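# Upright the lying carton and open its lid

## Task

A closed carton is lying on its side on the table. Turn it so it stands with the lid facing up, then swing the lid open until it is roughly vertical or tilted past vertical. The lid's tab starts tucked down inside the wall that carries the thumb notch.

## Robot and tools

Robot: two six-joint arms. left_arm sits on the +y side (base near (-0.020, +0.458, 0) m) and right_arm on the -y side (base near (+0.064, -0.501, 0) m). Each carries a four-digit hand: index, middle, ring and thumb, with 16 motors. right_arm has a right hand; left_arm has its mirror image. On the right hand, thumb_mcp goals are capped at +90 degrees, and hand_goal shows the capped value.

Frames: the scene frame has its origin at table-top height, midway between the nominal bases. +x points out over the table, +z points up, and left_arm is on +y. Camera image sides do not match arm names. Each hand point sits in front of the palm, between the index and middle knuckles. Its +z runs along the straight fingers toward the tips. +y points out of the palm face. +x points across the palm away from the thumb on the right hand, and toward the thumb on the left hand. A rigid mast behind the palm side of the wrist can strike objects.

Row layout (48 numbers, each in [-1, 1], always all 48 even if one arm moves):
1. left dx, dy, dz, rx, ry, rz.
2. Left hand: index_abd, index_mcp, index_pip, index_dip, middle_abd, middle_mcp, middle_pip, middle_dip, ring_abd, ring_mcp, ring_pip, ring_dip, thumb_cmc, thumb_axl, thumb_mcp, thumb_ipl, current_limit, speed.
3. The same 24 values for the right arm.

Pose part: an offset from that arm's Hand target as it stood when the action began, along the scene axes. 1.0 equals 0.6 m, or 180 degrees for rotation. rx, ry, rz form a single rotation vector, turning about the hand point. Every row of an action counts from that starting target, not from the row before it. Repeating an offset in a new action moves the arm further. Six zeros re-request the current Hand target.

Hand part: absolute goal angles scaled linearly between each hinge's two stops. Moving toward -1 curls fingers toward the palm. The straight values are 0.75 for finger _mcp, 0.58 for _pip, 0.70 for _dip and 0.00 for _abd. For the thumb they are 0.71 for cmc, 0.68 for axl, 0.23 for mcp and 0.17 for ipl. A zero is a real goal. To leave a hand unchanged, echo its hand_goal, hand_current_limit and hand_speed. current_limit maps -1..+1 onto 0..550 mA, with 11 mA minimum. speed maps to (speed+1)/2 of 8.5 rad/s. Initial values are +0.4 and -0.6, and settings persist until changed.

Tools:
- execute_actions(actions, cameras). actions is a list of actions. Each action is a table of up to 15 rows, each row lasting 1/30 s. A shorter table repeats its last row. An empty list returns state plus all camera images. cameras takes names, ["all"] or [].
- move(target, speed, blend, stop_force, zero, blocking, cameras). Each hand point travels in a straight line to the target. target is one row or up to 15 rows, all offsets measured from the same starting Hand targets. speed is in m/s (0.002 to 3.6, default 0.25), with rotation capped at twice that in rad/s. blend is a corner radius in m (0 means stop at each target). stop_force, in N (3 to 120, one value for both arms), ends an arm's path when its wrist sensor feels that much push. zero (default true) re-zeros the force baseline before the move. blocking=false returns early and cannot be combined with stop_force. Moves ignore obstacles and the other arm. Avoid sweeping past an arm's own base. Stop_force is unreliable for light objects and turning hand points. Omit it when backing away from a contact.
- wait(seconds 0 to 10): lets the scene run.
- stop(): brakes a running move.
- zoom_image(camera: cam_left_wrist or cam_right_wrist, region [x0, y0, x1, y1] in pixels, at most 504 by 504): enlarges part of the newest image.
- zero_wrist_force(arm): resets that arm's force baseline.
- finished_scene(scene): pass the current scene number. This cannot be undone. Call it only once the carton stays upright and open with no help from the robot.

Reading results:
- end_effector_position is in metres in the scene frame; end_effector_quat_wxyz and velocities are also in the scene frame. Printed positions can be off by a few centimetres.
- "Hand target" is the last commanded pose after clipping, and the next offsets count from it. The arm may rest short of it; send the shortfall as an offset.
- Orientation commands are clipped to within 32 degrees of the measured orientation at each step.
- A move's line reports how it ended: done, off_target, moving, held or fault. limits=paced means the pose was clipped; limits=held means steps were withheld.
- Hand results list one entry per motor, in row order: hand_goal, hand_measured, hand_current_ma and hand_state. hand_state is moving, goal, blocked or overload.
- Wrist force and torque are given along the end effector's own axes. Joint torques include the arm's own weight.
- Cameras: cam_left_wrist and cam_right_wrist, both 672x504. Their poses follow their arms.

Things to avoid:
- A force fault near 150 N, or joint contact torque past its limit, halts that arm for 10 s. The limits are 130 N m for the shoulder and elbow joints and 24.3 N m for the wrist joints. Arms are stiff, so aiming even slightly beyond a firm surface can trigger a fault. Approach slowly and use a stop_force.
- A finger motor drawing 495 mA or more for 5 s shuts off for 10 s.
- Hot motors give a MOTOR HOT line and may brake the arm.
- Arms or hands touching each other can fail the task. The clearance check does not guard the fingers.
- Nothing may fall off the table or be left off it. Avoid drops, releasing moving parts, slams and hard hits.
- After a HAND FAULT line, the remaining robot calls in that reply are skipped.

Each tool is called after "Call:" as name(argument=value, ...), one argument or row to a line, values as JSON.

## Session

Call:
execute_actions(
  actions=[],
)

Scene clock: 0.00 s.
left_arm: end_effector_position=(+0.3817, +0.5613, +0.2300) hand_goal=(+0.000, +0.754, +0.576, +0.696, +0.000, +0.754, +0.576, +0.696, +0.000, +0.754, +0.576, +0.696, +0.714, +0.678, +0.226, +0.168) hand_measured=(+0.000, +0.754, +0.576, +0.696, +0.000, +0.754, +0.576, +0.696, +0.000, +0.754, +0.576, +0.696, +0.714, +0.678, +0.226, +0.168) hand_current_ma=(+0, +0, +0, +0, +0, +0, +0, +0, +0, +0, +0, +0, +0, +0, +0, +0) hand_state=(goal, goal, goal, goal, goal, goal, goal, goal, goal, goal, goal, goal, goal, goal, goal, goal) hand_current_limit=0.40 hand_speed=-0.60 end_effector_quat_wxyz=(+0.000, -0.022, +1.000, +0.000) | right_arm: end_effector_position=(+0.4701, -0.5854, +0.2300) hand_goal=(+0.000, +0.754, +0.576, +0.696, +0.000, +0.754, +0.576, +0.696, +0.000, +0.754, +0.576, +0.696, +0.714, +0.678, +0.226, +0.168) hand_measured=(+0.000, +0.754, +0.576, +0.696, +0.000, +0.754, +0.576, +0.696, +0.000, +0.754, +0.576, +0.696, +0.714, +0.678, +0.226, +0.168) hand_current_ma=(+0, +0, +0, +0, +0, +0, +0, +0, +0, +0, +0, +0, +0, +0, +0, +0) hand_state=(goal, goal, goal, goal, goal, goal, goal, goal, goal, goal, goal, goal, goal, goal, goal, goal) hand_current_limit=0.40 hand_speed=-0.60 end_effector_quat_wxyz=(+0.000, +1.000, +0.001, +0.000)
Joint positions: left_arm=[3.458 -1.419 -2.042 -1.252 1.571 -1.255] | right_arm=[-0.316 -1.723 2.042 -1.89 -1.571 1.255]
Joint velocities: within noise
Joint torques (N m): no reading
Wrist force (N): no reading
Wrist torque (N m): no reading
Wrist force, peak (N): no reading
Hand target: left_arm +0.3817, +0.5613, +0.2300; +0.000, -0.022, +1.000, +0.000 | right_arm +0.4701, -0.5854, +0.2300; +0.000, +1.000, +0.001, +0.000

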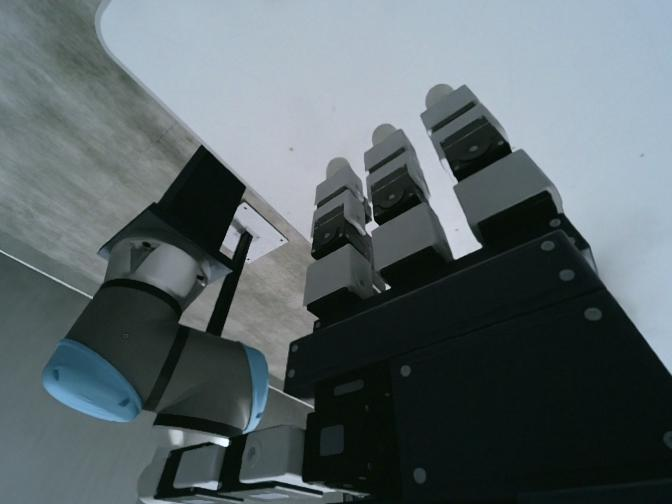

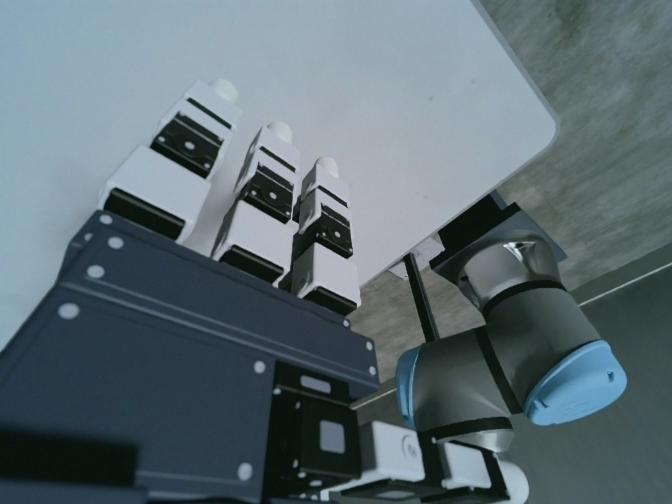

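Call:
move(
  target=[-0.103,-0.1855,0.45,0,0,0, 0,0.754,0.576,0.696,0,0.754,0.576,0.696,0,0.754,0.576,0.696,0.714,0.678,0.226,0.168,0.4,-0.6, -0.2835,0.4507,0.4,0,0,0, 0,0.754,0.576,0.696,0,0.754,0.576,0.696,0,0.754,0.576,0.696,0.714,0.678,0.226,0.168,0.4,-0.6],
  speed=0.5,
  cameras=["all"],
)

Call:
zoom_image(
  camera="cam_left_wrist",
  region=[440, 0, 672, 204],
)

Call:
zoom_image(
  camera="cam_right_wrist",
  region=[0, 0, 202, 180],
)

Scene clock: 10.77 s.
left_arm: end_effector_position=(+0.3199, +0.4500, +0.5000) hand_goal=(+0.000, +0.754, +0.576, +0.696, +0.000, +0.754, +0.576, +0.696, +0.000, +0.754, +0.576, +0.696, +0.714, +0.678, +0.226, +0.168) hand_measured=(+0.000, +0.754, +0.576, +0.696, +0.000, +0.754, +0.576, +0.696, +0.000, +0.754, +0.576, +0.696, +0.714, +0.678, +0.222, +0.168) hand_current_ma=(+0, +0, +0, +0, +0, +0, +0, +0, +0, +0, +0, +0, +0, +0, -3, +0) hand_state=(goal, goal, goal, goal, goal, goal, goal, goal, goal, goal, goal, goal, goal, goal, goal, goal) hand_current_limit=0.40 hand_speed=-0.60 end_effector_quat_wxyz=(+0.000, -0.022, +1.000, +0.000) | right_arm: end_effector_position=(+0.3001, -0.3151, +0.4699) hand_goal=(+0.000, +0.754, +0.576, +0.696, +0.000, +0.754, +0.576, +0.696, +0.000, +0.754, +0.576, +0.696, +0.714, +0.678, +0.226, +0.168) hand_measured=(+0.000, +0.754, +0.576, +0.696, +0.000, +0.754, +0.576, +0.696, +0.000, +0.754, +0.576, +0.696, +0.714, +0.678, +0.224, +0.168) hand_current_ma=(+0, -1, +1, +0, +0, -1, +1, +0, +0, -1, +1, +0, +0, -1, -5, +0) hand_state=(goal, goal, goal, goal, goal, goal, goal, goal, goal, goal, goal, goal, goal, goal, goal, goal) hand_current_limit=0.40 hand_speed=-0.60 end_effector_quat_wxyz=(+0.000, +1.000, +0.001, +0.000)
Joint positions: left_arm=[3.211 -1.319 -1.415 -1.978 1.571 -1.501] | right_arm=[0.443 -1.857 1.521 -1.235 -1.571 2.014]
Joint torques (N m): left_arm=[-6.23 -0.13 24.84 0.37 -1.3 -1.93] | right_arm=[6.88 -0.82 -33.59 -0.71 -1.86 1.79]
Wrist force (N): left_arm=[-0.5 -0.2 0.1] | right_arm=[0.0 0.0 -0.2]
Wrist torque (N m): left_arm=[-0.03 0.08 -0.05] | right_arm=[-0.01 -0.01 -0.03]
Wrist force, peak (N): left_arm=[0.4 -0.7 -1.3] | right_arm=[-0.9 -1.5 -1.4]
Hand target: left_arm +0.3199, +0.4500, +0.5000; +0.000, -0.022, +1.000, +0.000 | right_arm +0.3000, -0.3150, +0.4700; +0.000, +1.000, +0.001, +0.000
Off the commanded pose: left_arm 0.000 m, 0 deg | right_arm 0.000 m, 0 deg.
move: done
camera_calibration:
cam_left_wrist: T_world_to_cam=[[0.814867, -0.578958, -0.0282623, -0.0140233], [-0.395054, -0.590385, 0.703831, -0.00131735], [-0.424174, -0.562364, -0.709805, 0.870711], [0, 0, 0, 1]] pos_world=[0.38024, 0.480759, 0.618566]
cam_right_wrist: T_world_to_cam=[[-0.777441, -0.627318, 0.0453573, 0.0423211], [-0.423788, 0.57576, 0.699217, -0.0685383], [-0.464746, 0.524378, -0.71347, 0.77414], [0, 0, 0, 1]] pos_world=[0.363635, -0.339931, 0.598329]

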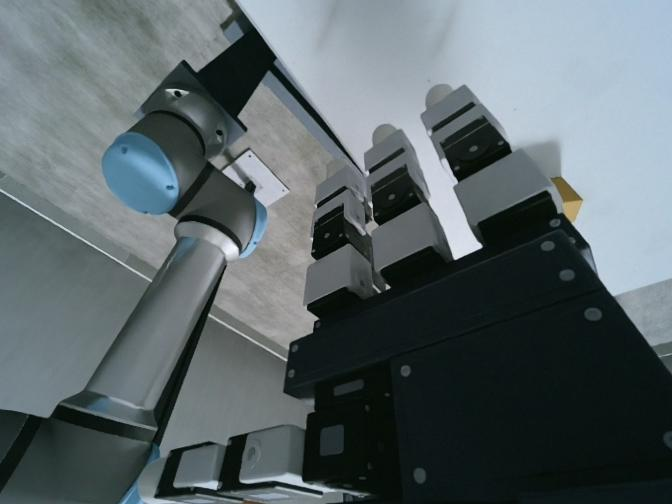

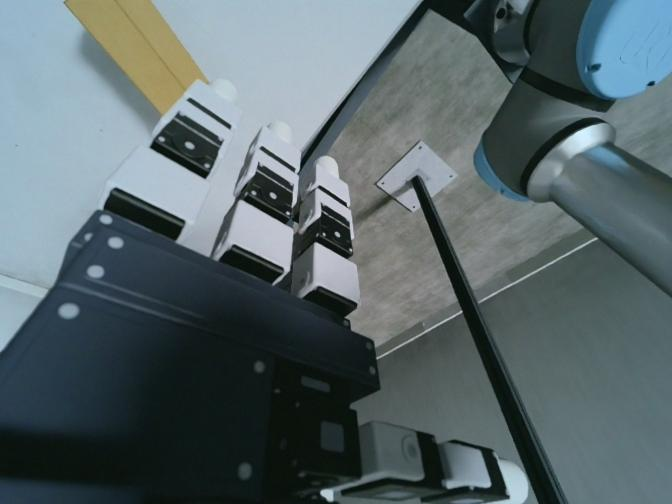

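Scaled by 2.172 from the camera's 672x504 image, which has a finer 960x720 frame.

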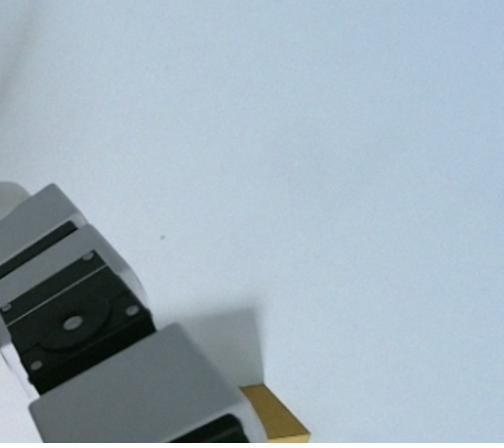

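Scaled by 2.495 from the camera's 672x504 image, which has a finer 960x720 frame.

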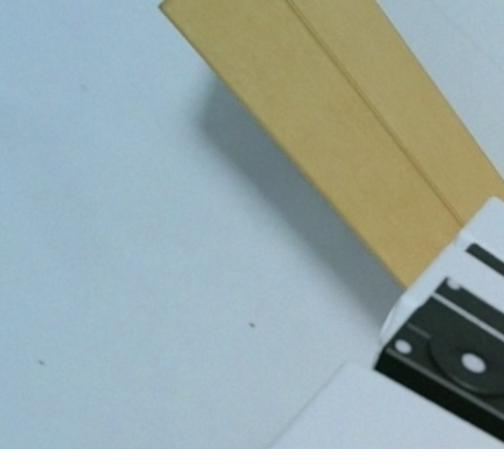

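Call:
move(
  target=[-0.133,-0.283,-0.033,0,0,0, 0,0.754,0.576,0.696,0,0.754,0.576,0.696,0,0.754,0.576,0.696,0.714,0.678,0.226,0.168,0.4,-0.6, 0.183,0.175,0,0,0,0, 0,0.754,0.576,0.696,0,0.754,0.576,0.696,0,0.754,0.576,0.696,0.714,0.678,0.226,0.168,0.4,-0.6],
  speed=0.5,
  cameras=["all"],
)

Call:
zoom_image(
  camera="cam_left_wrist",
  region=[440, 0, 672, 204],
)

Call:
zoom_image(
  camera="cam_right_wrist",
  region=[150, 0, 382, 160],
)

Scene clock: 41.17 s.
left_arm: end_effector_position=(+0.2401, +0.2803, +0.4802) hand_goal=(+0.000, +0.754, +0.576, +0.696, +0.000, +0.754, +0.576, +0.696, +0.000, +0.754, +0.576, +0.696, +0.714, +0.678, +0.226, +0.168) hand_measured=(+0.000, +0.754, +0.576, +0.696, +0.000, +0.754, +0.576, +0.696, +0.000, +0.754, +0.576, +0.696, +0.714, +0.678, +0.222, +0.168) hand_current_ma=(+0, +0, +0, +0, +0, +0, +0, +0, +0, +0, +0, +0, +0, +0, -3, +0) hand_state=(goal, goal, goal, goal, goal, goal, goal, goal, goal, goal, goal, goal, goal, goal, goal, goal) hand_current_limit=0.40 hand_speed=-0.60 end_effector_quat_wxyz=(+0.000, -0.022, +1.000, +0.000) | right_arm: end_effector_position=(+0.4098, -0.2100, +0.4700) hand_goal=(+0.000, +0.754, +0.576, +0.696, +0.000, +0.754, +0.576, +0.696, +0.000, +0.754, +0.576, +0.696, +0.714, +0.678, +0.226, +0.168) hand_measured=(+0.000, +0.754, +0.576, +0.696, +0.000, +0.754, +0.576, +0.696, +0.000, +0.754, +0.576, +0.696, +0.714, +0.678, +0.224, +0.168) hand_current_ma=(+0, -1, +1, +0, +0, -1, +1, +0, +0, -1, +1, +0, +0, -1, -5, +0) hand_state=(goal, goal, goal, goal, goal, goal, goal, goal, goal, goal, goal, goal, goal, goal, goal, goal) hand_current_limit=0.40 hand_speed=-0.60 end_effector_quat_wxyz=(+0.000, +1.000, +0.001, +0.000)
Joint positions: left_arm=[2.708 -1.326 -1.464 -1.922 1.571 -2.005] | right_arm=[0.538 -1.49 1.197 -1.277 -1.571 2.109]
Joint torques (N m): left_arm=[-6.09 -1.05 26.3 3.99 1.41 -2.35] | right_arm=[7.75 -14.03 -36.57 -0.77 -1.86 1.78]
Wrist force (N): left_arm=[-0.5 -0.4 0.2] | right_arm=[-0.4 0.1 -0.3]
Wrist torque (N m): left_arm=[-0.07 0.08 -0.04] | right_arm=[0.05 0.06 -0.06]
Wrist force, peak (N): left_arm=[-1.3 1.3 -0.4] | right_arm=[-1.1 1.2 -0.4]
Hand target: left_arm +0.2401, +0.2802, +0.4802; +0.000, -0.022, +1.000, +0.000 | right_arm +0.4098, -0.2100, +0.4700; +0.000, +1.000, +0.001, +0.000
Off the commanded pose: left_arm 0.000 m, 0 deg | right_arm 0.000 m, 0 deg.
move: done
camera_calibration:
cam_left_wrist: T_world_to_cam=[[0.814899, -0.578915, -0.0282373, -0.0478432], [-0.394983, -0.590324, 0.703922, -0.11919], [-0.42418, -0.562472, -0.709716, 0.727356], [0, 0, 0, 1]] pos_world=[0.300439, 0.311059, 0.598765]
cam_right_wrist: T_world_to_cam=[[-0.777501, -0.627237, 0.0454557, 0.193464], [-0.423679, 0.575849, 0.69921, -0.08253], [-0.464746, 0.524377, -0.71347, 0.770063], [0, 0, 0, 1]] pos_world=[0.473336, -0.234931, 0.598329]

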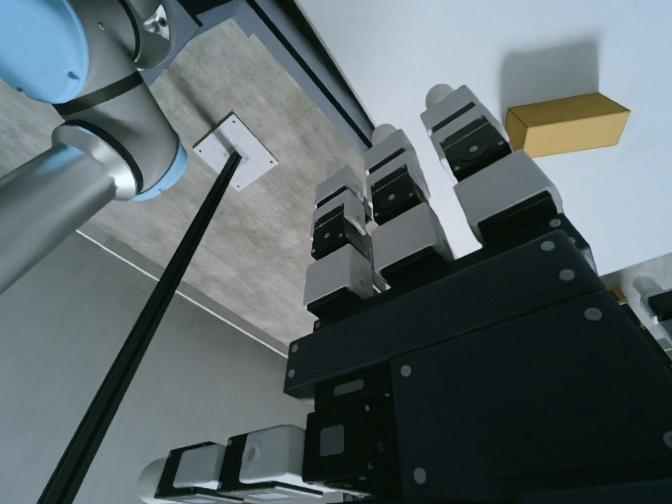

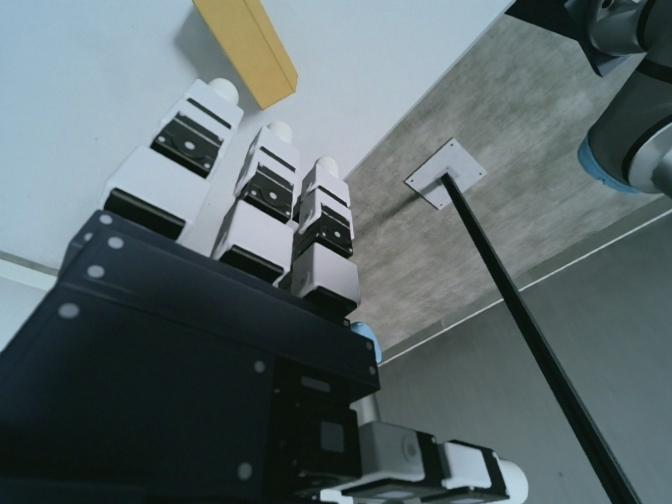

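Scaled by 2.172 from the camera's 672x504 image, which has a finer 960x720 frame.

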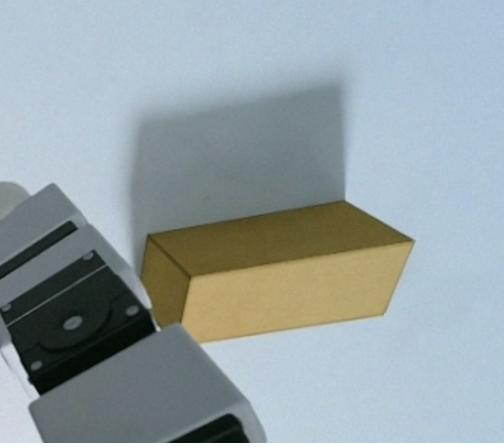

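Scaled by 2.172 from the camera's 672x504 image, which has a finer 960x720 frame.

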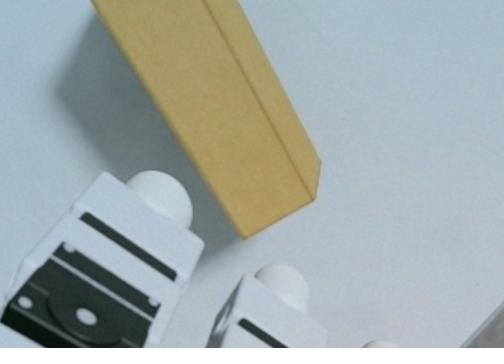

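Call:
zoom_image(
  camera="cam_left_wrist",
  region=[500, 85, 560, 165],
)

Call:
zoom_image(
  camera="cam_left_wrist",
  region=[580, 80, 640, 155],
)

Call:
zoom_image(
  camera="cam_right_wrist",
  region=[240, 55, 310, 120],
)

Scaled by 6.300 from the camera's 672x504 image, which has a finer 960x720 frame.

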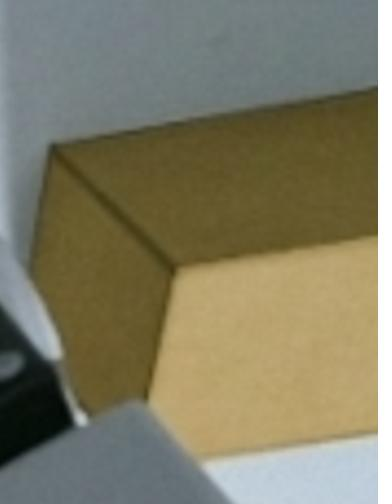

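Scaled by 6.720 from the camera's 672x504 image, which has a finer 960x720 frame.

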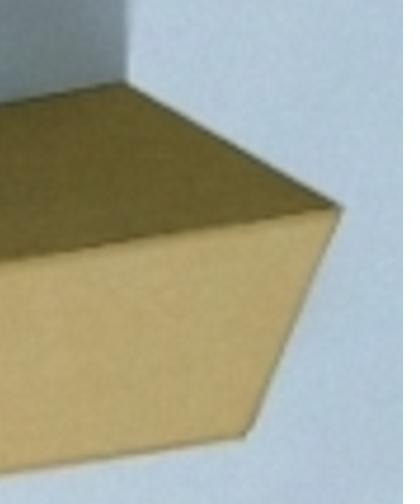

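Scaled by 7.200 from the camera's 672x504 image, which has a finer 960x720 frame.

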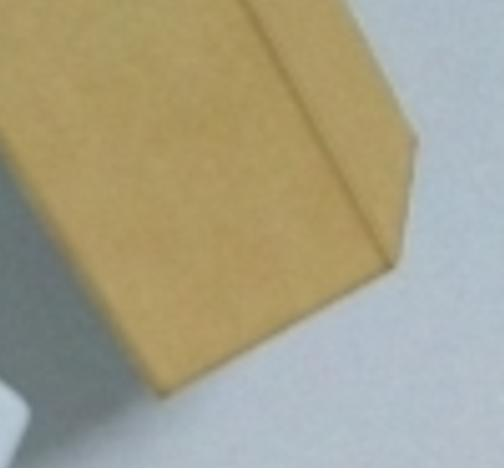

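Call:
move(
  target=[-0.2218,-0.4838,-0.3667,0,0,0.25, 0,0.754,0.576,0.696,0,0.754,0.576,0.696,0,0.754,0.576,0.696,0.714,0.678,0.226,0.168,0.4,-0.6, 0,0,0,0,0,0, 0,0.754,0.576,0.696,0,0.754,0.576,0.696,0,0.754,0.576,0.696,0.714,0.678,0.226,0.168,0.4,-0.6],
  speed=0.5,
  cameras=["cam_left_wrist"],
)

Call:
zoom_image(
  camera="cam_left_wrist",
  region=[480, 60, 672, 240],
)

Scene clock: 84.50 s.
left_arm: end_effector_position=(+0.1070, -0.0100, +0.2602) hand_goal=(+0.000, +0.754, +0.576, +0.696, +0.000, +0.754, +0.576, +0.696, +0.000, +0.754, +0.576, +0.696, +0.714, +0.678, +0.226, +0.168) hand_measured=(+0.000, +0.754, +0.576, +0.696, +0.000, +0.754, +0.576, +0.696, +0.000, +0.754, +0.576, +0.696, +0.714, +0.678, +0.222, +0.168) hand_current_ma=(+0, +0, +0, +0, +0, +0, +0, +0, +0, +0, +0, +0, +0, +0, -4, +0) hand_state=(goal, goal, goal, goal, goal, goal, goal, goal, goal, goal, goal, goal, goal, goal, goal, goal) hand_current_limit=0.40 hand_speed=-0.60 end_effector_quat_wxyz=(+0.000, -0.403, +0.915, +0.000) | right_arm: end_effector_position=(+0.4098, -0.2100, +0.4700) hand_goal=(+0.000, +0.754, +0.576, +0.696, +0.000, +0.754, +0.576, +0.696, +0.000, +0.754, +0.576, +0.696, +0.714, +0.678, +0.226, +0.168) hand_measured=(+0.000, +0.754, +0.576, +0.696, +0.000, +0.754, +0.576, +0.696, +0.000, +0.754, +0.576, +0.696, +0.714, +0.678, +0.224, +0.168) hand_current_ma=(+0, -1, +1, +0, +0, -1, +1, +0, +0, -1, +1, +0, +0, -1, -5, +0) hand_state=(goal, goal, goal, goal, goal, goal, goal, goal, goal, goal, goal, goal, goal, goal, goal, goal) hand_current_limit=0.40 hand_speed=-0.60 end_effector_quat_wxyz=(+0.000, +1.000, +0.001, +0.000)
Joint positions: left_arm=[2.156 -1.694 -1.691 -1.328 1.571 -3.342] | right_arm=[0.538 -1.49 1.197 -1.277 -1.571 2.109]
Joint torques (N m): left_arm=[-6.53 15.52 26.3 4.05 1.39 -2.14] | right_arm=[7.55 -13.8 -37.42 -0.8 -1.78 1.79]
Wrist force (N): left_arm=[-0.2 -0.5 0.1] | right_arm=[-0.3 0.1 -0.4]
Wrist torque (N m): left_arm=[-0.08 0.02 -0.01] | right_arm=[0.06 0.05 -0.06]
Wrist force, peak (N): left_arm=[-0.7 1.1 -1.0] | right_arm=[-0.8 0.0 0.0]
Hand target: left_arm +0.1070, -0.0101, +0.2602; +0.000, -0.403, +0.915, +0.000 | right_arm +0.4098, -0.2100, +0.4700; +0.000, +1.000, +0.001, +0.000
Off the commanded pose: left_arm 0.000 m, 0 deg | right_arm 0.000 m, 0 deg.
move: done
camera_calibration:
cam_left_wrist: T_world_to_cam=[[0.985602, 0.166683, -0.0283847, -0.124427], [0.138105, -0.696752, 0.703892, -0.246354], [0.0975499, -0.697677, -0.70974, 0.29432], [0, 0, 0, 1]] pos_world=[0.127948, 0.0544328, 0.378766]
Images, in order (width x height): cam_left_wrist 672x504.

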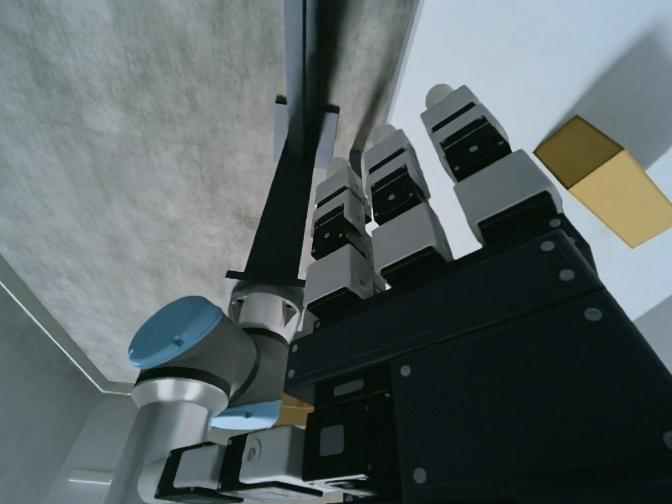

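Scaled by 2.625 from the camera's 672x504 image, which has a finer 960x720 frame.

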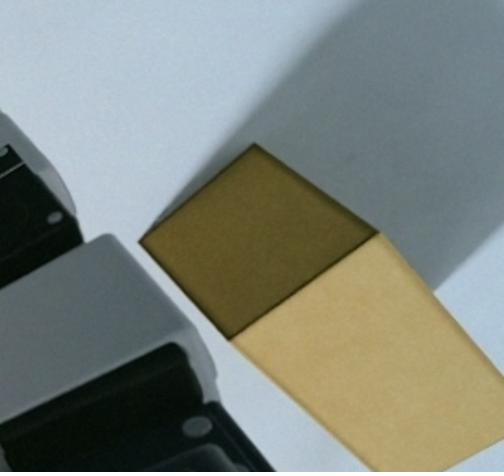

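Call:
move(
  target=[0.3867,-0.08,0.3163,0,0,-0.25, 0,-0.2055,0.576,0.696,0,-0.2055,0.576,0.696,0,0.479,-0.956,-0.754,-0.571,0.678,0.36,0.168,0.4,-0.6, -0.1897,-0.3583,-0.0833,0,0,0, 0,0.754,0.576,0.696,0,0.754,0.576,0.696,0,0.754,0.576,0.696,0.714,0.678,0.226,0.168,0.4,-0.6],
  speed=0.5,
  cameras=["cam_right_wrist"],
)

Call:
zoom_image(
  camera="cam_right_wrist",
  region=[0, 0, 202, 200],
)

Call:
move(
  target=[0,0,0,-0.479,0.503,0, 0,-0.2055,0.576,0.696,0,-0.2055,0.576,0.696,0,0.479,-0.956,-0.754,-0.571,0.678,0.36,0.168,0.4,-0.6, 0,0,0,0,0,0, 0,0.754,0.576,0.696,0,0.754,0.576,0.696,0,0.754,0.576,0.696,0.714,0.678,0.226,0.168,0.4,-0.6],
  speed=0.5,
)

Scene clock: 175.27 s.
left_arm: end_effector_position=(+0.3390, -0.0580, +0.4499) hand_goal=(+0.000, -0.206, +0.576, +0.696, +0.000, -0.206, +0.576, +0.696, +0.000, +0.480, -0.956, -0.754, -0.570, +0.678, +0.360, +0.168) hand_measured=(+0.000, -0.184, +0.576, +0.696, +0.000, -0.188, +0.576, +0.696, +0.000, +0.486, -0.928, -0.746, -0.568, +0.678, +0.348, +0.168) hand_current_ma=(+0, +40, +0, +0, +0, +30, +0, +0, +0, +7, +53, +9, +1, +0, -23, +0) hand_state=(goal, blocked, goal, goal, goal, goal, goal, goal, goal, goal, blocked, goal, goal, goal, goal, goal) hand_current_limit=0.40 hand_speed=-0.60 end_effector_quat_wxyz=(+0.000, -0.022, +1.000, +0.000) | right_arm: end_effector_position=(+0.2960, -0.4249, +0.4200) hand_goal=(+0.000, +0.754, +0.576, +0.696, +0.000, +0.754, +0.576, +0.696, +0.000, +0.754, +0.576, +0.696, +0.714, +0.678, +0.226, +0.168) hand_measured=(+0.000, +0.754, +0.576, +0.696, +0.000, +0.754, +0.576, +0.696, +0.000, +0.754, +0.576, +0.696, +0.714, +0.678, +0.224, +0.168) hand_current_ma=(+0, -1, +1, +0, +0, -1, +1, +0, +0, -1, +1, +0, +0, -1, -5, +0) hand_state=(goal, goal, goal, goal, goal, goal, goal, goal, goal, goal, goal, goal, goal, goal, goal, goal) hand_current_limit=0.40 hand_speed=-0.60 end_effector_quat_wxyz=(+0.000, +1.000, +0.001, +0.000)
Joint positions: left_arm=[2.286 -2.198 -0.487 -2.027 1.571 -2.427] | right_arm=[0.104 -2.073 1.776 -1.274 -1.571 1.675]
Joint torques (N m): left_arm=[-7.11 34.87 23.28 -0.2 1.49 1.99] | right_arm=[-8.19 -9.21 -10.35 -0.8 1.75 -1.89]
Wrist force (N): left_arm=[-0.3 -0.2 0.2] | right_arm=[-0.2 0.1 -0.3]
Wrist torque (N m): left_arm=[0.16 0.09 -0.08] | right_arm=[0.04 0.03 0.07]
Wrist force, peak (N): left_arm=[-1.2 -0.5 -0.6] | right_arm=[-0.8 1.3 0.1]
Hand target: left_arm +0.3391, -0.0581, +0.4500; +0.000, -0.022, +1.000, +0.000 | right_arm +0.2960, -0.4249, +0.4200; +0.000, +1.000, +0.001, +0.000
Off the commanded pose: left_arm 0.000 m, 0 deg | right_arm 0.000 m, 0 deg.
move: done
camera_calibration:
cam_right_wrist: T_world_to_cam=[[-0.777528, -0.627201, 0.0455004, -0.0275388], [-0.42363, 0.575889, 0.699207, 0.0278979], [-0.464746, 0.524377, -0.71347, 0.794262], [0, 0, 0, 1]] pos_world=[0.359536, -0.449831, 0.548429]
Images, in order (width x height): cam_right_wrist 672x504.

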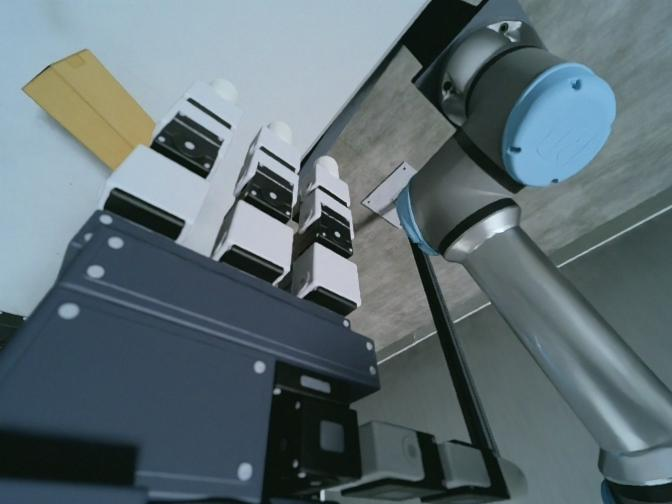

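Scaled by 2.495 from the camera's 672x504 image, which has a finer 960x720 frame.

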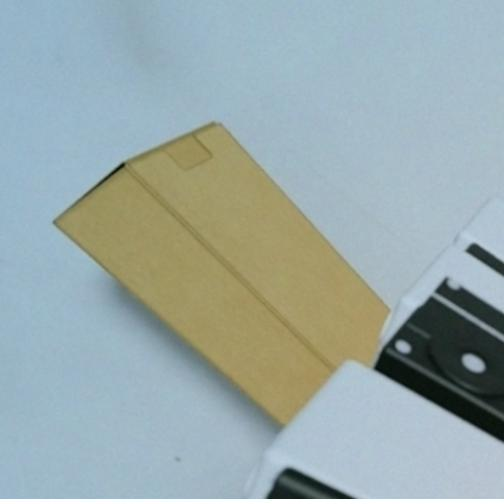

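Scene clock: 179.20 s.
left_arm: end_effector_position=(+0.3384, -0.0575, +0.4497) hand_goal=(+0.000, -0.206, +0.576, +0.696, +0.000, -0.206, +0.576, +0.696, +0.000, +0.480, -0.956, -0.754, -0.570, +0.678, +0.360, +0.168) hand_measured=(+0.000, -0.212, +0.576, +0.696, +0.000, -0.210, +0.576, +0.696, +0.000, +0.478, -0.928, -0.746, -0.576, +0.678, +0.360, +0.168) hand_current_ma=(+0, -6, +0, +0, +0, -5, +0, +0, +0, -2, +53, +10, -6, +0, +0, +0) hand_state=(goal, goal, goal, goal, goal, goal, goal, goal, goal, goal, blocked, goal, goal, goal, goal, goal) hand_current_limit=0.40 hand_speed=-0.60 end_effector_quat_wxyz=(+0.654, +0.015, -0.460, +0.600) | right_arm: end_effector_position=(+0.2960, -0.4249, +0.4200) hand_goal=(+0.000, +0.754, +0.576, +0.696, +0.000, +0.754, +0.576, +0.696, +0.000, +0.754, +0.576, +0.696, +0.714, +0.678, +0.226, +0.168) hand_measured=(+0.000, +0.754, +0.576, +0.696, +0.000, +0.754, +0.576, +0.696, +0.000, +0.754, +0.576, +0.696, +0.714, +0.678, +0.224, +0.168) hand_current_ma=(+0, -1, +1, +0, +0, -1, +1, +0, +0, -1, +1, +0, +0, -1, -5, +0) hand_state=(goal, goal, goal, goal, goal, goal, goal, goal, goal, goal, goal, goal, goal, goal, goal, goal) hand_current_limit=0.40 hand_speed=-0.60 end_effector_quat_wxyz=(+0.000, +1.000, +0.001, +0.000)
Joint positions: left_arm=[2.64 -2.841 -0.035 -4.537 0.691 0.16] | right_arm=[0.104 -2.073 1.776 -1.274 -1.571 1.675]
Joint torques (N m): left_arm=[-6.03 44.82 22.41 -5.12 2.56 1.64] | right_arm=[-8.04 -9.31 -10.43 -0.78 1.76 -1.79]
Wrist force (N): left_arm=[-1.2 -1.5 0.4] | right_arm=[-0.3 0.1 -0.5]
Wrist torque (N m): left_arm=[-0.41 0.01 -0.19] | right_arm=[0.06 0.04 0.06]
Wrist force, peak (N): left_arm=[-1.3 -2.2 0.4] | right_arm=[-0.6 0.1 -0.6]
Hand target: left_arm +0.3391, -0.0581, +0.4500; +0.656, +0.010, -0.461, +0.597 | right_arm +0.2960, -0.4249, +0.4200; +0.000, +1.000, +0.001, +0.000
Off the commanded pose: left_arm 0.001 m, 1 deg | right_arm 0.000 m, 0 deg.
elbow stopped short (left arm): the move would have taken joint 3 (elbow) straighter than the controller allows.
move: done; limits=paced

Call:
zoom_image(
  camera="cam_right_wrist",
  region=[15, 40, 105, 120],
)

Call:
move(
  target=[-0.0617,0.0373,-0.04,0.2816,-0.138,0.15, 0,-0.2055,0.576,0.696,0,-0.2055,0.576,0.696,0,0.479,-0.956,-0.754,-0.571,0.678,0.36,0.168,0.4,-0.6, 0,0,0,0,0,0, 0,0.754,0.576,0.696,0,0.754,0.576,0.696,0,0.754,0.576,0.696,0.714,0.678,0.226,0.168,0.4,-0.6],
  speed=0.5,
)

Call:
move(
  target=[0,0,0,-0.1578,-0.322,0, 0,-0.2055,0.576,0.696,0,-0.2055,0.576,0.696,0,0.479,-0.956,-0.754,-0.571,0.678,0.36,0.168,0.4,-0.6, 0,0,0,0,0,0, 0,0.754,0.576,0.696,0,0.754,0.576,0.696,0,0.754,0.576,0.696,0.714,0.678,0.226,0.168,0.4,-0.6],
  speed=0.5,
)

Scaled by 5.600 from the camera's 672x504 image, which has a finer 960x720 frame.
This view is cut from an older image: the scene may have changed since it was taken.

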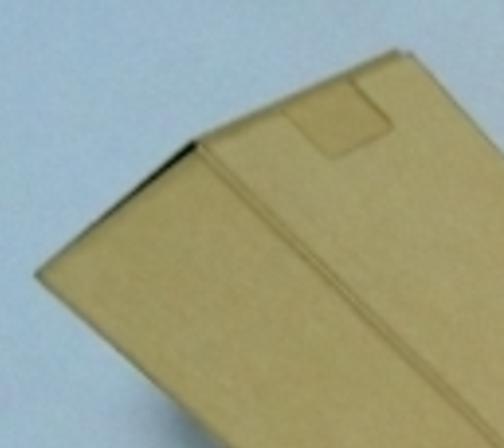

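Scene clock: 195.53 s.
left_arm: end_effector_position=(+0.3021, -0.0355, +0.4260) hand_goal=(+0.000, -0.206, +0.576, +0.696, +0.000, -0.206, +0.576, +0.696, +0.000, +0.480, -0.956, -0.754, -0.570, +0.678, +0.360, +0.168) hand_measured=(+0.000, -0.212, +0.576, +0.696, -0.002, -0.210, +0.576, +0.696, +0.000, +0.478, -0.928, -0.746, -0.576, +0.678, +0.360, +0.168) hand_current_ma=(+0, -7, +0, +0, +0, -5, +0, +0, +0, -2, +53, +10, -6, +0, +0, +0) hand_state=(goal, goal, goal, goal, goal, goal, goal, goal, goal, goal, blocked, goal, goal, goal, goal, goal) hand_current_limit=0.40 hand_speed=-0.60 end_effector_quat_wxyz=(-0.430, -0.204, +0.680, -0.557) | right_arm: end_effector_position=(+0.2960, -0.4249, +0.4200) hand_goal=(+0.000, +0.754, +0.576, +0.696, +0.000, +0.754, +0.576, +0.696, +0.000, +0.754, +0.576, +0.696, +0.714, +0.678, +0.226, +0.168) hand_measured=(+0.000, +0.754, +0.576, +0.696, +0.000, +0.754, +0.576, +0.696, +0.000, +0.754, +0.576, +0.696, +0.714, +0.678, +0.224, +0.168) hand_current_ma=(+0, -1, +1, +0, +0, -1, +1, +0, +0, -1, +1, +0, +0, -1, -5, +0) hand_state=(goal, goal, goal, goal, goal, goal, goal, goal, goal, goal, goal, goal, goal, goal, goal, goal) hand_current_limit=0.40 hand_speed=-0.60 end_effector_quat_wxyz=(+0.000, +1.000, +0.001, +0.000)
Joint positions: left_arm=[2.762 -1.897 -1.271 -2.83 0.031 -1.235] | right_arm=[0.104 -2.073 1.776 -1.274 -1.571 1.675]
Joint torques (N m): left_arm=[-6.25 47.69 13.6 1.96 0.9 -2.06] | right_arm=[-8.22 -9.95 -10.5 -0.74 1.83 -1.77]
Wrist force (N): left_arm=[-1.1 -1.4 0.4] | right_arm=[-0.2 0.1 -0.5]
Wrist torque (N m): left_arm=[-0.22 0.03 -0.07] | right_arm=[0.06 0.02 0.08]
Wrist force, peak (N): left_arm=[-1.4 -2.1 0.9] | right_arm=[-0.2 0.1 -0.8]
Hand target: left_arm +0.3020, -0.0357, +0.4260; -0.327, -0.265, +0.779, -0.466 | right_arm +0.2960, -0.4249, +0.4200; +0.000, +1.000, +0.001, +0.000
Off the commanded pose: left_arm 0.000 m, 21 deg | right_arm 0.000 m, 0 deg.
elbow stopped short (left arm): the move would have taken joint 3 (elbow) straighter than the controller allows.
move: off_target (left_arm); limits=paced

Scene clock: 198.37 s.
left_arm: end_effector_position=(+0.3020, -0.0357, +0.4260) hand_goal=(+0.000, -0.206, +0.576, +0.696, +0.000, -0.206, +0.576, +0.696, +0.000, +0.480, -0.956, -0.754, -0.570, +0.678, +0.360, +0.168) hand_measured=(+0.000, -0.212, +0.576, +0.696, -0.002, -0.210, +0.576, +0.696, +0.000, +0.476, -0.928, -0.746, -0.572, +0.678, +0.360, +0.168) hand_current_ma=(+0, -7, +0, +0, +0, -5, +0, +0, +0, -4, +53, +10, -1, +0, +0, +0) hand_state=(goal, goal, goal, goal, goal, goal, goal, goal, goal, goal, blocked, goal, goal, goal, goal, goal) hand_current_limit=0.40 hand_speed=-0.60 end_effector_quat_wxyz=(+0.035, +0.076, +0.706, -0.704) | right_arm: end_effector_position=(+0.2960, -0.4249, +0.4200) hand_goal=(+0.000, +0.754, +0.576, +0.696, +0.000, +0.754, +0.576, +0.696, +0.000, +0.754, +0.576, +0.696, +0.714, +0.678, +0.226, +0.168) hand_measured=(+0.000, +0.754, +0.576, +0.696, +0.000, +0.754, +0.576, +0.696, +0.000, +0.754, +0.576, +0.696, +0.714, +0.678, +0.224, +0.168) hand_current_ma=(+0, -1, +1, +0, +0, -1, +1, +0, +0, -1, +1, +0, +0, -1, -5, +0) hand_state=(goal, goal, goal, goal, goal, goal, goal, goal, goal, goal, goal, goal, goal, goal, goal, goal) hand_current_limit=0.40 hand_speed=-0.60 end_effector_quat_wxyz=(+0.000, +1.000, +0.001, +0.000)
Joint positions: left_arm=[2.751 -1.633 -1.437 -3.239 -0.288 0.182] | right_arm=[0.104 -2.073 1.776 -1.274 -1.571 1.675]
Joint torques (N m): left_arm=[-6.4 11.74 24.7 -1.96 -1.26 1.92] | right_arm=[-8.72 -9.5 -10.6 -0.88 1.81 -1.78]
Wrist force (N): left_arm=[-1.1 0.2 0.0] | right_arm=[-0.1 0.2 -0.3]
Wrist torque (N m): left_arm=[-0.01 0.09 -0.33] | right_arm=[0.06 0.02 0.08]
Wrist force, peak (N): left_arm=[-1.1 -1.6 0.7] | right_arm=[-0.5 0.0 -0.5]
Hand target: left_arm +0.3020, -0.0357, +0.4260; +0.035, +0.076, +0.706, -0.703 | right_arm +0.2960, -0.4249, +0.4200; +0.000, +1.000, +0.001, +0.000
Off the commanded pose: left_arm 0.000 m, 0 deg | right_arm 0.000 m, 0 deg.
move: done

Call:
move(
  target=[0.2955,-0.1827,-0.31,0.0013,0.05,-0.0147, 0,-0.2055,0.576,0.696,0,-0.2055,0.576,0.696,0,0.479,-0.956,-0.754,-0.571,0.678,0.36,0.168,0.4,-0.6, 0,0,0,0,0,0, 0,0.754,0.576,0.696,0,0.754,0.576,0.696,0,0.754,0.576,0.696,0.714,0.678,0.226,0.168,0.4,-0.6],
  speed=0.4,
  cameras=["cam_right_wrist"],
)

Call:
zoom_image(
  camera="cam_right_wrist",
  region=[0, 0, 202, 200],
)

Scene clock: 273.03 s.
left_arm: end_effector_position=(+0.4793, -0.1453, +0.2400) hand_goal=(+0.000, -0.206, +0.576, +0.696, +0.000, -0.206, +0.576, +0.696, +0.000, +0.480, -0.956, -0.754, -0.570, +0.678, +0.360, +0.168) hand_measured=(+0.000, -0.212, +0.576, +0.696, -0.002, -0.210, +0.576, +0.696, +0.000, +0.476, -0.928, -0.746, -0.572, +0.678, +0.360, +0.168) hand_current_ma=(+0, -7, +0, +0, +0, -5, +0, +0, +0, -4, +53, +10, -1, +0, +0, +0) hand_state=(goal, goal, goal, goal, goal, goal, goal, goal, goal, goal, blocked, goal, goal, goal, goal, goal) hand_current_limit=0.40 hand_speed=-0.60 end_effector_quat_wxyz=(-0.037, +0.037, +0.706, -0.707) | right_arm: end_effector_position=(+0.2960, -0.4249, +0.4200) hand_goal=(+0.000, +0.754, +0.576, +0.696, +0.000, +0.754, +0.576, +0.696, +0.000, +0.754, +0.576, +0.696, +0.714, +0.678, +0.226, +0.168) hand_measured=(+0.000, +0.754, +0.576, +0.696, +0.000, +0.754, +0.576, +0.696, +0.000, +0.754, +0.576, +0.696, +0.714, +0.678, +0.224, +0.168) hand_current_ma=(+0, -1, +1, +0, +0, -1, +1, +0, +0, -1, +1, +0, +0, -1, -5, +0) hand_state=(goal, goal, goal, goal, goal, goal, goal, goal, goal, goal, goal, goal, goal, goal, goal, goal) hand_current_limit=0.40 hand_speed=-0.60 end_effector_quat_wxyz=(+0.000, +1.000, +0.001, +0.000)
Joint positions: left_arm=[2.695 -2.243 -1.08 -2.957 -0.298 -0.004] | right_arm=[0.104 -2.073 1.776 -1.274 -1.571 1.675]
Joint torques (N m): left_arm=[-6.02 34.04 25.9 -1.46 1.36 1.84] | right_arm=[-8.13 -9.22 -10.41 -0.82 1.75 -1.71]
Wrist force (N): left_arm=[-1.4 -0.5 0.2] | right_arm=[-0.3 -0.1 -0.5]
Wrist torque (N m): left_arm=[-0.10 0.11 -0.34] | right_arm=[0.04 0.05 0.05]
Wrist force, peak (N): left_arm=[-2.1 1.2 0.7] | right_arm=[-0.4 0.3 -0.7]
Hand target: left_arm +0.4793, -0.1453, +0.2400; -0.037, +0.037, +0.706, -0.706 | right_arm +0.2960, -0.4249, +0.4200; +0.000, +1.000, +0.001, +0.000
Off the commanded pose: left_arm 0.000 m, 0 deg | right_arm 0.000 m, 0 deg.
move: done
camera_calibration:
cam_right_wrist: T_world_to_cam=[[-0.777528, -0.627201, 0.0455004, -0.0275388], [-0.42363, 0.575889, 0.699207, 0.0278979], [-0.464746, 0.524377, -0.71347, 0.794262], [0, 0, 0, 1]] pos_world=[0.359536, -0.449831, 0.548429]
Images, in order (width x height): cam_right_wrist 672x504.

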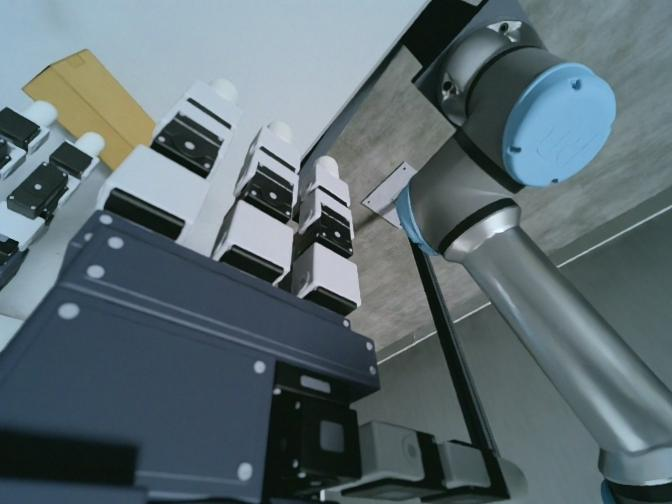

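Scaled by 2.495 from the camera's 672x504 image, which has a finer 960x720 frame.

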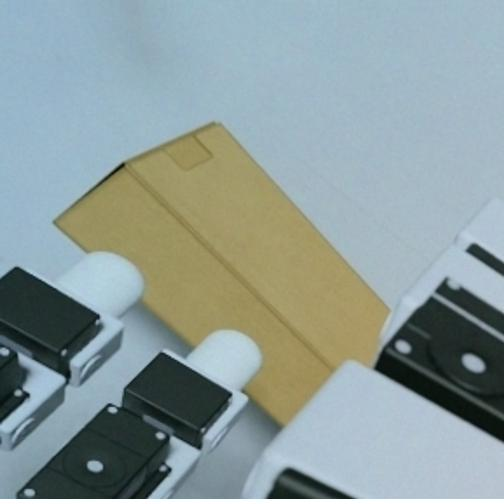

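Call:
move(
  target=[0,0,-0.2442,0,0,0, 0,-0.2055,0.576,0.696,0,-0.2055,0.576,0.696,0,0.479,-0.956,-0.754,-0.571,0.678,0.36,0.168,0.4,-0.6, 0,0,0,0,0,0, 0,0.754,0.576,0.696,0,0.754,0.576,0.696,0,0.754,0.576,0.696,0.714,0.678,0.226,0.168,0.4,-0.6],
  speed=0.12,
  stop_force=10,
  cameras=["cam_right_wrist"],
)

Call:
zoom_image(
  camera="cam_right_wrist",
  region=[0, 0, 202, 200],
)

Scene clock: 284.80 s.
left_arm: end_effector_position=(+0.4793, -0.1453, +0.0934) hand_goal=(+0.000, -0.206, +0.576, +0.696, +0.000, -0.206, +0.576, +0.696, +0.000, +0.480, -0.956, -0.754, -0.570, +0.678, +0.360, +0.168) hand_measured=(+0.000, -0.212, +0.576, +0.696, -0.002, -0.210, +0.576, +0.696, +0.000, +0.476, -0.928, -0.746, -0.572, +0.678, +0.360, +0.168) hand_current_ma=(+0, -7, +0, +0, +0, -5, +0, +0, +0, -4, +53, +10, -1, +0, +0, +0) hand_state=(goal, goal, goal, goal, goal, goal, goal, goal, goal, goal, blocked, goal, goal, goal, goal, goal) hand_current_limit=0.40 hand_speed=-0.60 end_effector_quat_wxyz=(-0.037, +0.037, +0.706, -0.706) | right_arm: end_effector_position=(+0.2960, -0.4249, +0.4200) hand_goal=(+0.000, +0.754, +0.576, +0.696, +0.000, +0.754, +0.576, +0.696, +0.000, +0.754, +0.576, +0.696, +0.714, +0.678, +0.226, +0.168) hand_measured=(+0.000, +0.754, +0.576, +0.696, +0.000, +0.754, +0.576, +0.696, +0.000, +0.754, +0.576, +0.696, +0.714, +0.678, +0.224, +0.168) hand_current_ma=(+0, -1, +1, +0, +0, -1, +1, +0, +0, -1, +1, +0, +0, -1, -5, +0) hand_state=(goal, goal, goal, goal, goal, goal, goal, goal, goal, goal, goal, goal, goal, goal, goal, goal) hand_current_limit=0.40 hand_speed=-0.60 end_effector_quat_wxyz=(+0.000, +1.000, +0.001, +0.000)
Joint positions: left_arm=[2.695 -2.365 -1.26 -2.655 -0.297 -0.003] | right_arm=[0.104 -2.073 1.776 -1.274 -1.571 1.675]
Joint torques (N m): left_arm=[9.43 36.52 11.22 2.1 -1.34 -2] | right_arm=[-7.95 -9.29 -10.48 -0.76 1.79 -1.71]
Wrist force (N): left_arm=[-1.3 -0.2 0.2] | right_arm=[-0.3 0.3 -0.6]
Wrist torque (N m): left_arm=[-0.07 0.10 -0.27] | right_arm=[0.08 0.05 0.06]
Wrist force, peak (N): left_arm=[-1.1 -1.3 0.2] | right_arm=[-0.5 -0.1 -0.6]
Hand target: left_arm +0.4793, -0.1453, +0.0934; -0.037, +0.037, +0.706, -0.706 | right_arm +0.2960, -0.4249, +0.4200; +0.000, +1.000, +0.001, +0.000
Off the commanded pose: left_arm 0.000 m, 0 deg | right_arm 0.000 m, 0 deg.
move: done
camera_calibration:
cam_right_wrist: T_world_to_cam=[[-0.777528, -0.627201, 0.0455004, -0.0275388], [-0.42363, 0.575889, 0.699207, 0.0278979], [-0.464746, 0.524377, -0.71347, 0.794262], [0, 0, 0, 1]] pos_world=[0.359536, -0.449831, 0.548429]
Images, in order (width x height): cam_right_wrist 672x504.

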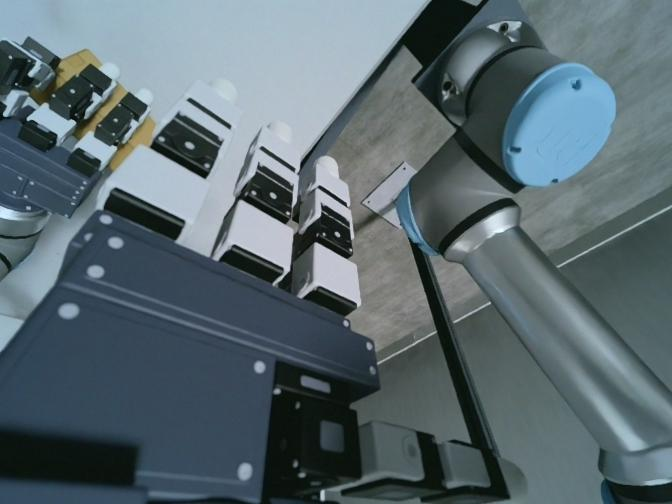

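Scaled by 2.495 from the camera's 672x504 image, which has a finer 960x720 frame.

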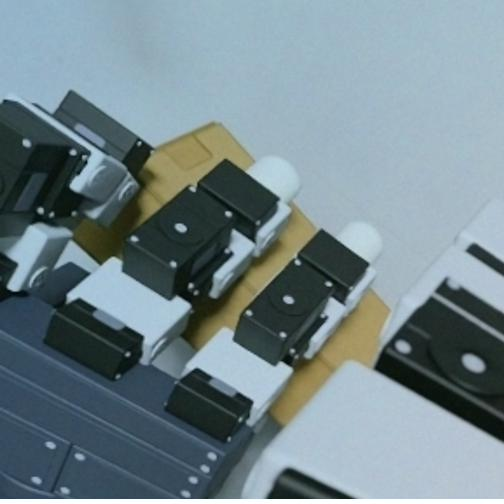

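Call:
move(
  target=[0,0,0,0,0,0, 0,-0.534,0.576,0.696,0,-0.534,0.576,0.696,0,0.479,-0.956,-0.754,-0.571,0.678,0.09,0.168,0.2,-0.88, 0,0,0,0,0,0, 0,0.754,0.576,0.696,0,0.754,0.576,0.696,0,0.754,0.576,0.696,0.714,0.678,0.226,0.168,0.4,-0.6],
  speed=0.12,
  cameras=["cam_right_wrist"],
)

Call:
zoom_image(
  camera="cam_right_wrist",
  region=[0, 0, 202, 200],
)

Scene clock: 294.37 s.
left_arm: end_effector_position=(+0.4793, -0.1453, +0.0934) hand_goal=(+0.000, -0.534, +0.576, +0.696, +0.000, -0.534, +0.576, +0.696, +0.000, +0.480, -0.956, -0.754, -0.570, +0.678, +0.090, +0.168) hand_measured=(+0.000, -0.428, +0.588, +0.696, -0.002, -0.434, +0.594, +0.694, +0.000, +0.476, -0.928, -0.746, -0.572, +0.676, +0.202, +0.176) hand_current_ma=(+0, +330, +17, +0, +0, +330, +26, -1, +0, -4, +53, +10, -1, -1, +330, +12) hand_state=(goal, blocked, goal, goal, goal, blocked, goal, goal, goal, goal, blocked, goal, goal, goal, blocked, goal) hand_current_limit=0.20 hand_speed=-0.88 end_effector_quat_wxyz=(-0.037, +0.037, +0.706, -0.706) | right_arm: end_effector_position=(+0.2960, -0.4249, +0.4200) hand_goal=(+0.000, +0.754, +0.576, +0.696, +0.000, +0.754, +0.576, +0.696, +0.000, +0.754, +0.576, +0.696, +0.714, +0.678, +0.226, +0.168) hand_measured=(+0.000, +0.754, +0.576, +0.696, +0.000, +0.754, +0.576, +0.696, +0.000, +0.754, +0.576, +0.696, +0.714, +0.678, +0.224, +0.168) hand_current_ma=(+0, -1, +1, +0, +0, -1, +1, +0, +0, -1, +1, +0, +0, -1, -5, +0) hand_state=(goal, goal, goal, goal, goal, goal, goal, goal, goal, goal, goal, goal, goal, goal, goal, goal) hand_current_limit=0.40 hand_speed=-0.60 end_effector_quat_wxyz=(+0.000, +1.000, +0.001, +0.000)
Joint positions: left_arm=[2.695 -2.365 -1.26 -2.655 -0.297 -0.004] | right_arm=[0.104 -2.073 1.776 -1.274 -1.571 1.675]
Joint torques (N m): left_arm=[8.63 37.04 10.96 1.67 -1.28 -1.94] | right_arm=[-8.17 -9.61 -11.14 -0.8 1.71 -1.72]
Wrist force (N): left_arm=[-1.0 -4.6 1.4] | right_arm=[-0.3 0.2 -0.5]
Wrist torque (N m): left_arm=[-0.29 0.06 -0.27] | right_arm=[0.06 0.04 0.07]
Wrist force, peak (N): left_arm=[-1.3 -5.0 1.4] | right_arm=[-0.5 0.1 -0.6]
Hand target: left_arm +0.4793, -0.1453, +0.0934; -0.037, +0.037, +0.706, -0.706 | right_arm +0.2960, -0.4249, +0.4200; +0.000, +1.000, +0.001, +0.000
Off the commanded pose: left_arm 0.000 m, 0 deg | right_arm 0.000 m, 0 deg.
move: done
camera_calibration:
cam_right_wrist: T_world_to_cam=[[-0.777528, -0.627201, 0.0455004, -0.0275388], [-0.42363, 0.575889, 0.699207, 0.0278979], [-0.464746, 0.524377, -0.71347, 0.794262], [0, 0, 0, 1]] pos_world=[0.359536, -0.449831, 0.548429]
Images, in order (width x height): cam_right_wrist 672x504.

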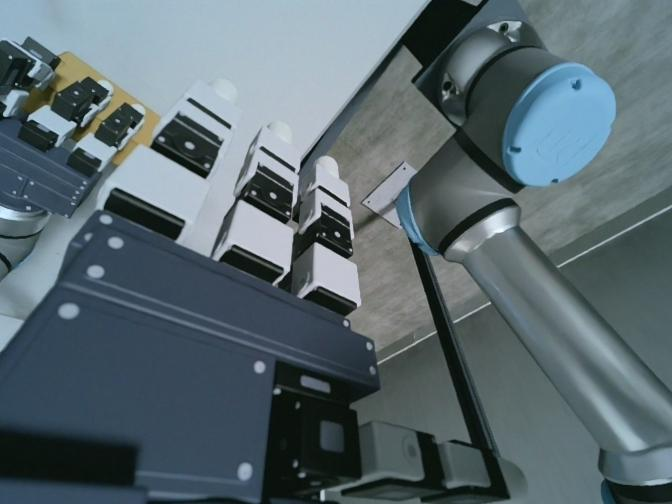

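Scaled by 2.495 from the camera's 672x504 image, which has a finer 960x720 frame.

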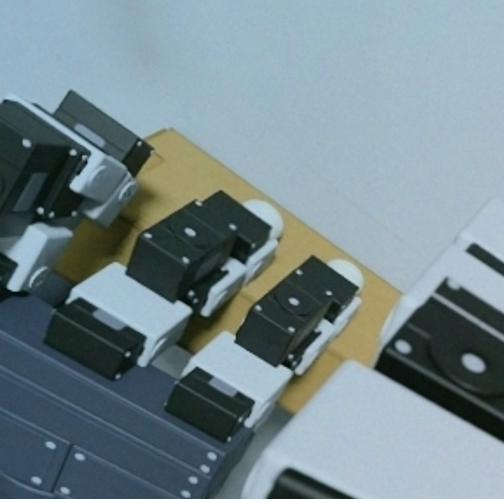

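Call:
move(
  target=[
    [0,0,0.1777,0,0,0, 0,-0.534,0.576,0.696,0,-0.534,0.576,0.696,0,0.479,-0.956,-0.754,-0.571,0.678,0.09,0.168,0.2,-0.88, 0,0,0,0,0,0, 0,0.754,0.576,0.696,0,0.754,0.576,0.696,0,0.754,0.576,0.696,0.714,0.678,0.226,0.168,0.4,-0.6],
    [-0.1317,0.0032,0.0777,-0.0523,-0.4973,0, 0,-0.534,0.576,0.696,0,-0.534,0.576,0.696,0,0.479,-0.956,-0.754,-0.571,0.678,0.09,0.168,0.2,-0.88, 0,0,0,0,0,0, 0,0.754,0.576,0.696,0,0.754,0.576,0.696,0,0.754,0.576,0.696,0.714,0.678,0.226,0.168,0.4,-0.6],
  ],
  speed=[0.15, 0.25],
  blend=[0.02, 0],
  cameras=["cam_right_wrist"],
)

Call:
zoom_image(
  camera="cam_right_wrist",
  region=[0, 0, 202, 200],
)

Scene clock: 333.23 s.
left_arm: end_effector_position=(+0.4003, -0.1434, +0.1401) hand_goal=(+0.000, -0.534, +0.576, +0.696, +0.000, -0.534, +0.576, +0.696, +0.000, +0.480, -0.956, -0.754, -0.570, +0.678, +0.090, +0.168) hand_measured=(+0.002, -0.430, +0.590, +0.694, +0.002, -0.436, +0.594, +0.694, +0.000, +0.478, -0.928, -0.746, -0.568, +0.674, +0.202, +0.176) hand_current_ma=(+1, +330, +19, -1, +1, +321, +29, -1, +0, -2, +53, +10, +1, -3, +330, +12) hand_state=(goal, blocked, goal, goal, goal, blocked, goal, goal, goal, goal, blocked, goal, goal, goal, blocked, goal) hand_current_limit=0.20 hand_speed=-0.88 end_effector_quat_wxyz=(+0.473, +0.526, +0.473, -0.526) | right_arm: end_effector_position=(+0.2960, -0.4249, +0.4200) hand_goal=(+0.000, +0.754, +0.576, +0.696, +0.000, +0.754, +0.576, +0.696, +0.000, +0.754, +0.576, +0.696, +0.714, +0.678, +0.226, +0.168) hand_measured=(+0.000, +0.754, +0.576, +0.696, +0.000, +0.754, +0.576, +0.696, +0.000, +0.754, +0.576, +0.696, +0.714, +0.678, +0.224, +0.168) hand_current_ma=(+0, -1, +1, +0, +0, -1, +1, +0, +0, -1, +1, +0, +0, -1, -5, +0) hand_state=(goal, goal, goal, goal, goal, goal, goal, goal, goal, goal, goal, goal, goal, goal, goal, goal) hand_current_limit=0.40 hand_speed=-0.60 end_effector_quat_wxyz=(+0.000, +1.000, +0.001, +0.000)
Joint positions: left_arm=[2.569 -2.088 -1.811 -2.386 -0.422 1.571] | right_arm=[0.104 -2.073 1.776 -1.274 -1.571 1.675]
Joint torques (N m): left_arm=[-6.62 24.55 8.44 -1.03 -1.43 2.03] | right_arm=[-8.45 -8.87 -10.97 -0.83 1.75 -1.79]
Wrist force (N): left_arm=[0.2 0.5 -0.9] | right_arm=[-0.4 0.2 -0.5]
Wrist torque (N m): left_arm=[0.07 -0.09 -0.31] | right_arm=[0.07 0.06 0.06]
Wrist force, peak (N): left_arm=[-1.2 -5.2 1.5] | right_arm=[-0.7 0.0 -0.6]
Hand target: left_arm +0.4003, -0.1434, +0.1401; +0.473, +0.526, +0.473, -0.526 | right_arm +0.2960, -0.4249, +0.4200; +0.000, +1.000, +0.001, +0.000
Off the commanded pose: left_arm 0.000 m, 0 deg | right_arm 0.000 m, 0 deg.
move: done
camera_calibration:
cam_right_wrist: T_world_to_cam=[[-0.777528, -0.627201, 0.0455004, -0.0275388], [-0.42363, 0.575889, 0.699207, 0.0278979], [-0.464746, 0.524377, -0.71347, 0.794262], [0, 0, 0, 1]] pos_world=[0.359536, -0.449831, 0.548429]
Images, in order (width x height): cam_right_wrist 672x504.

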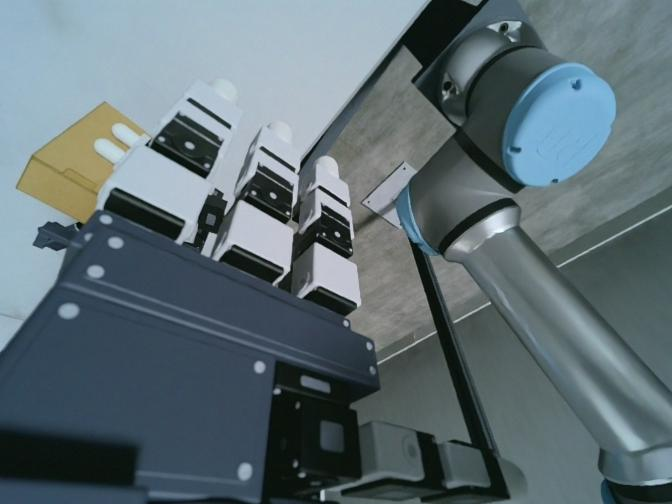

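Scaled by 2.495 from the camera's 672x504 image, which has a finer 960x720 frame.

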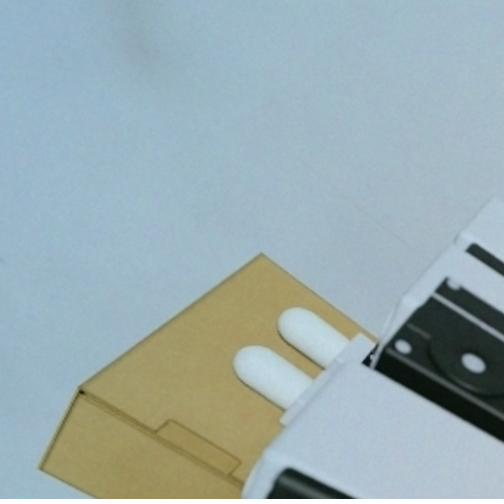

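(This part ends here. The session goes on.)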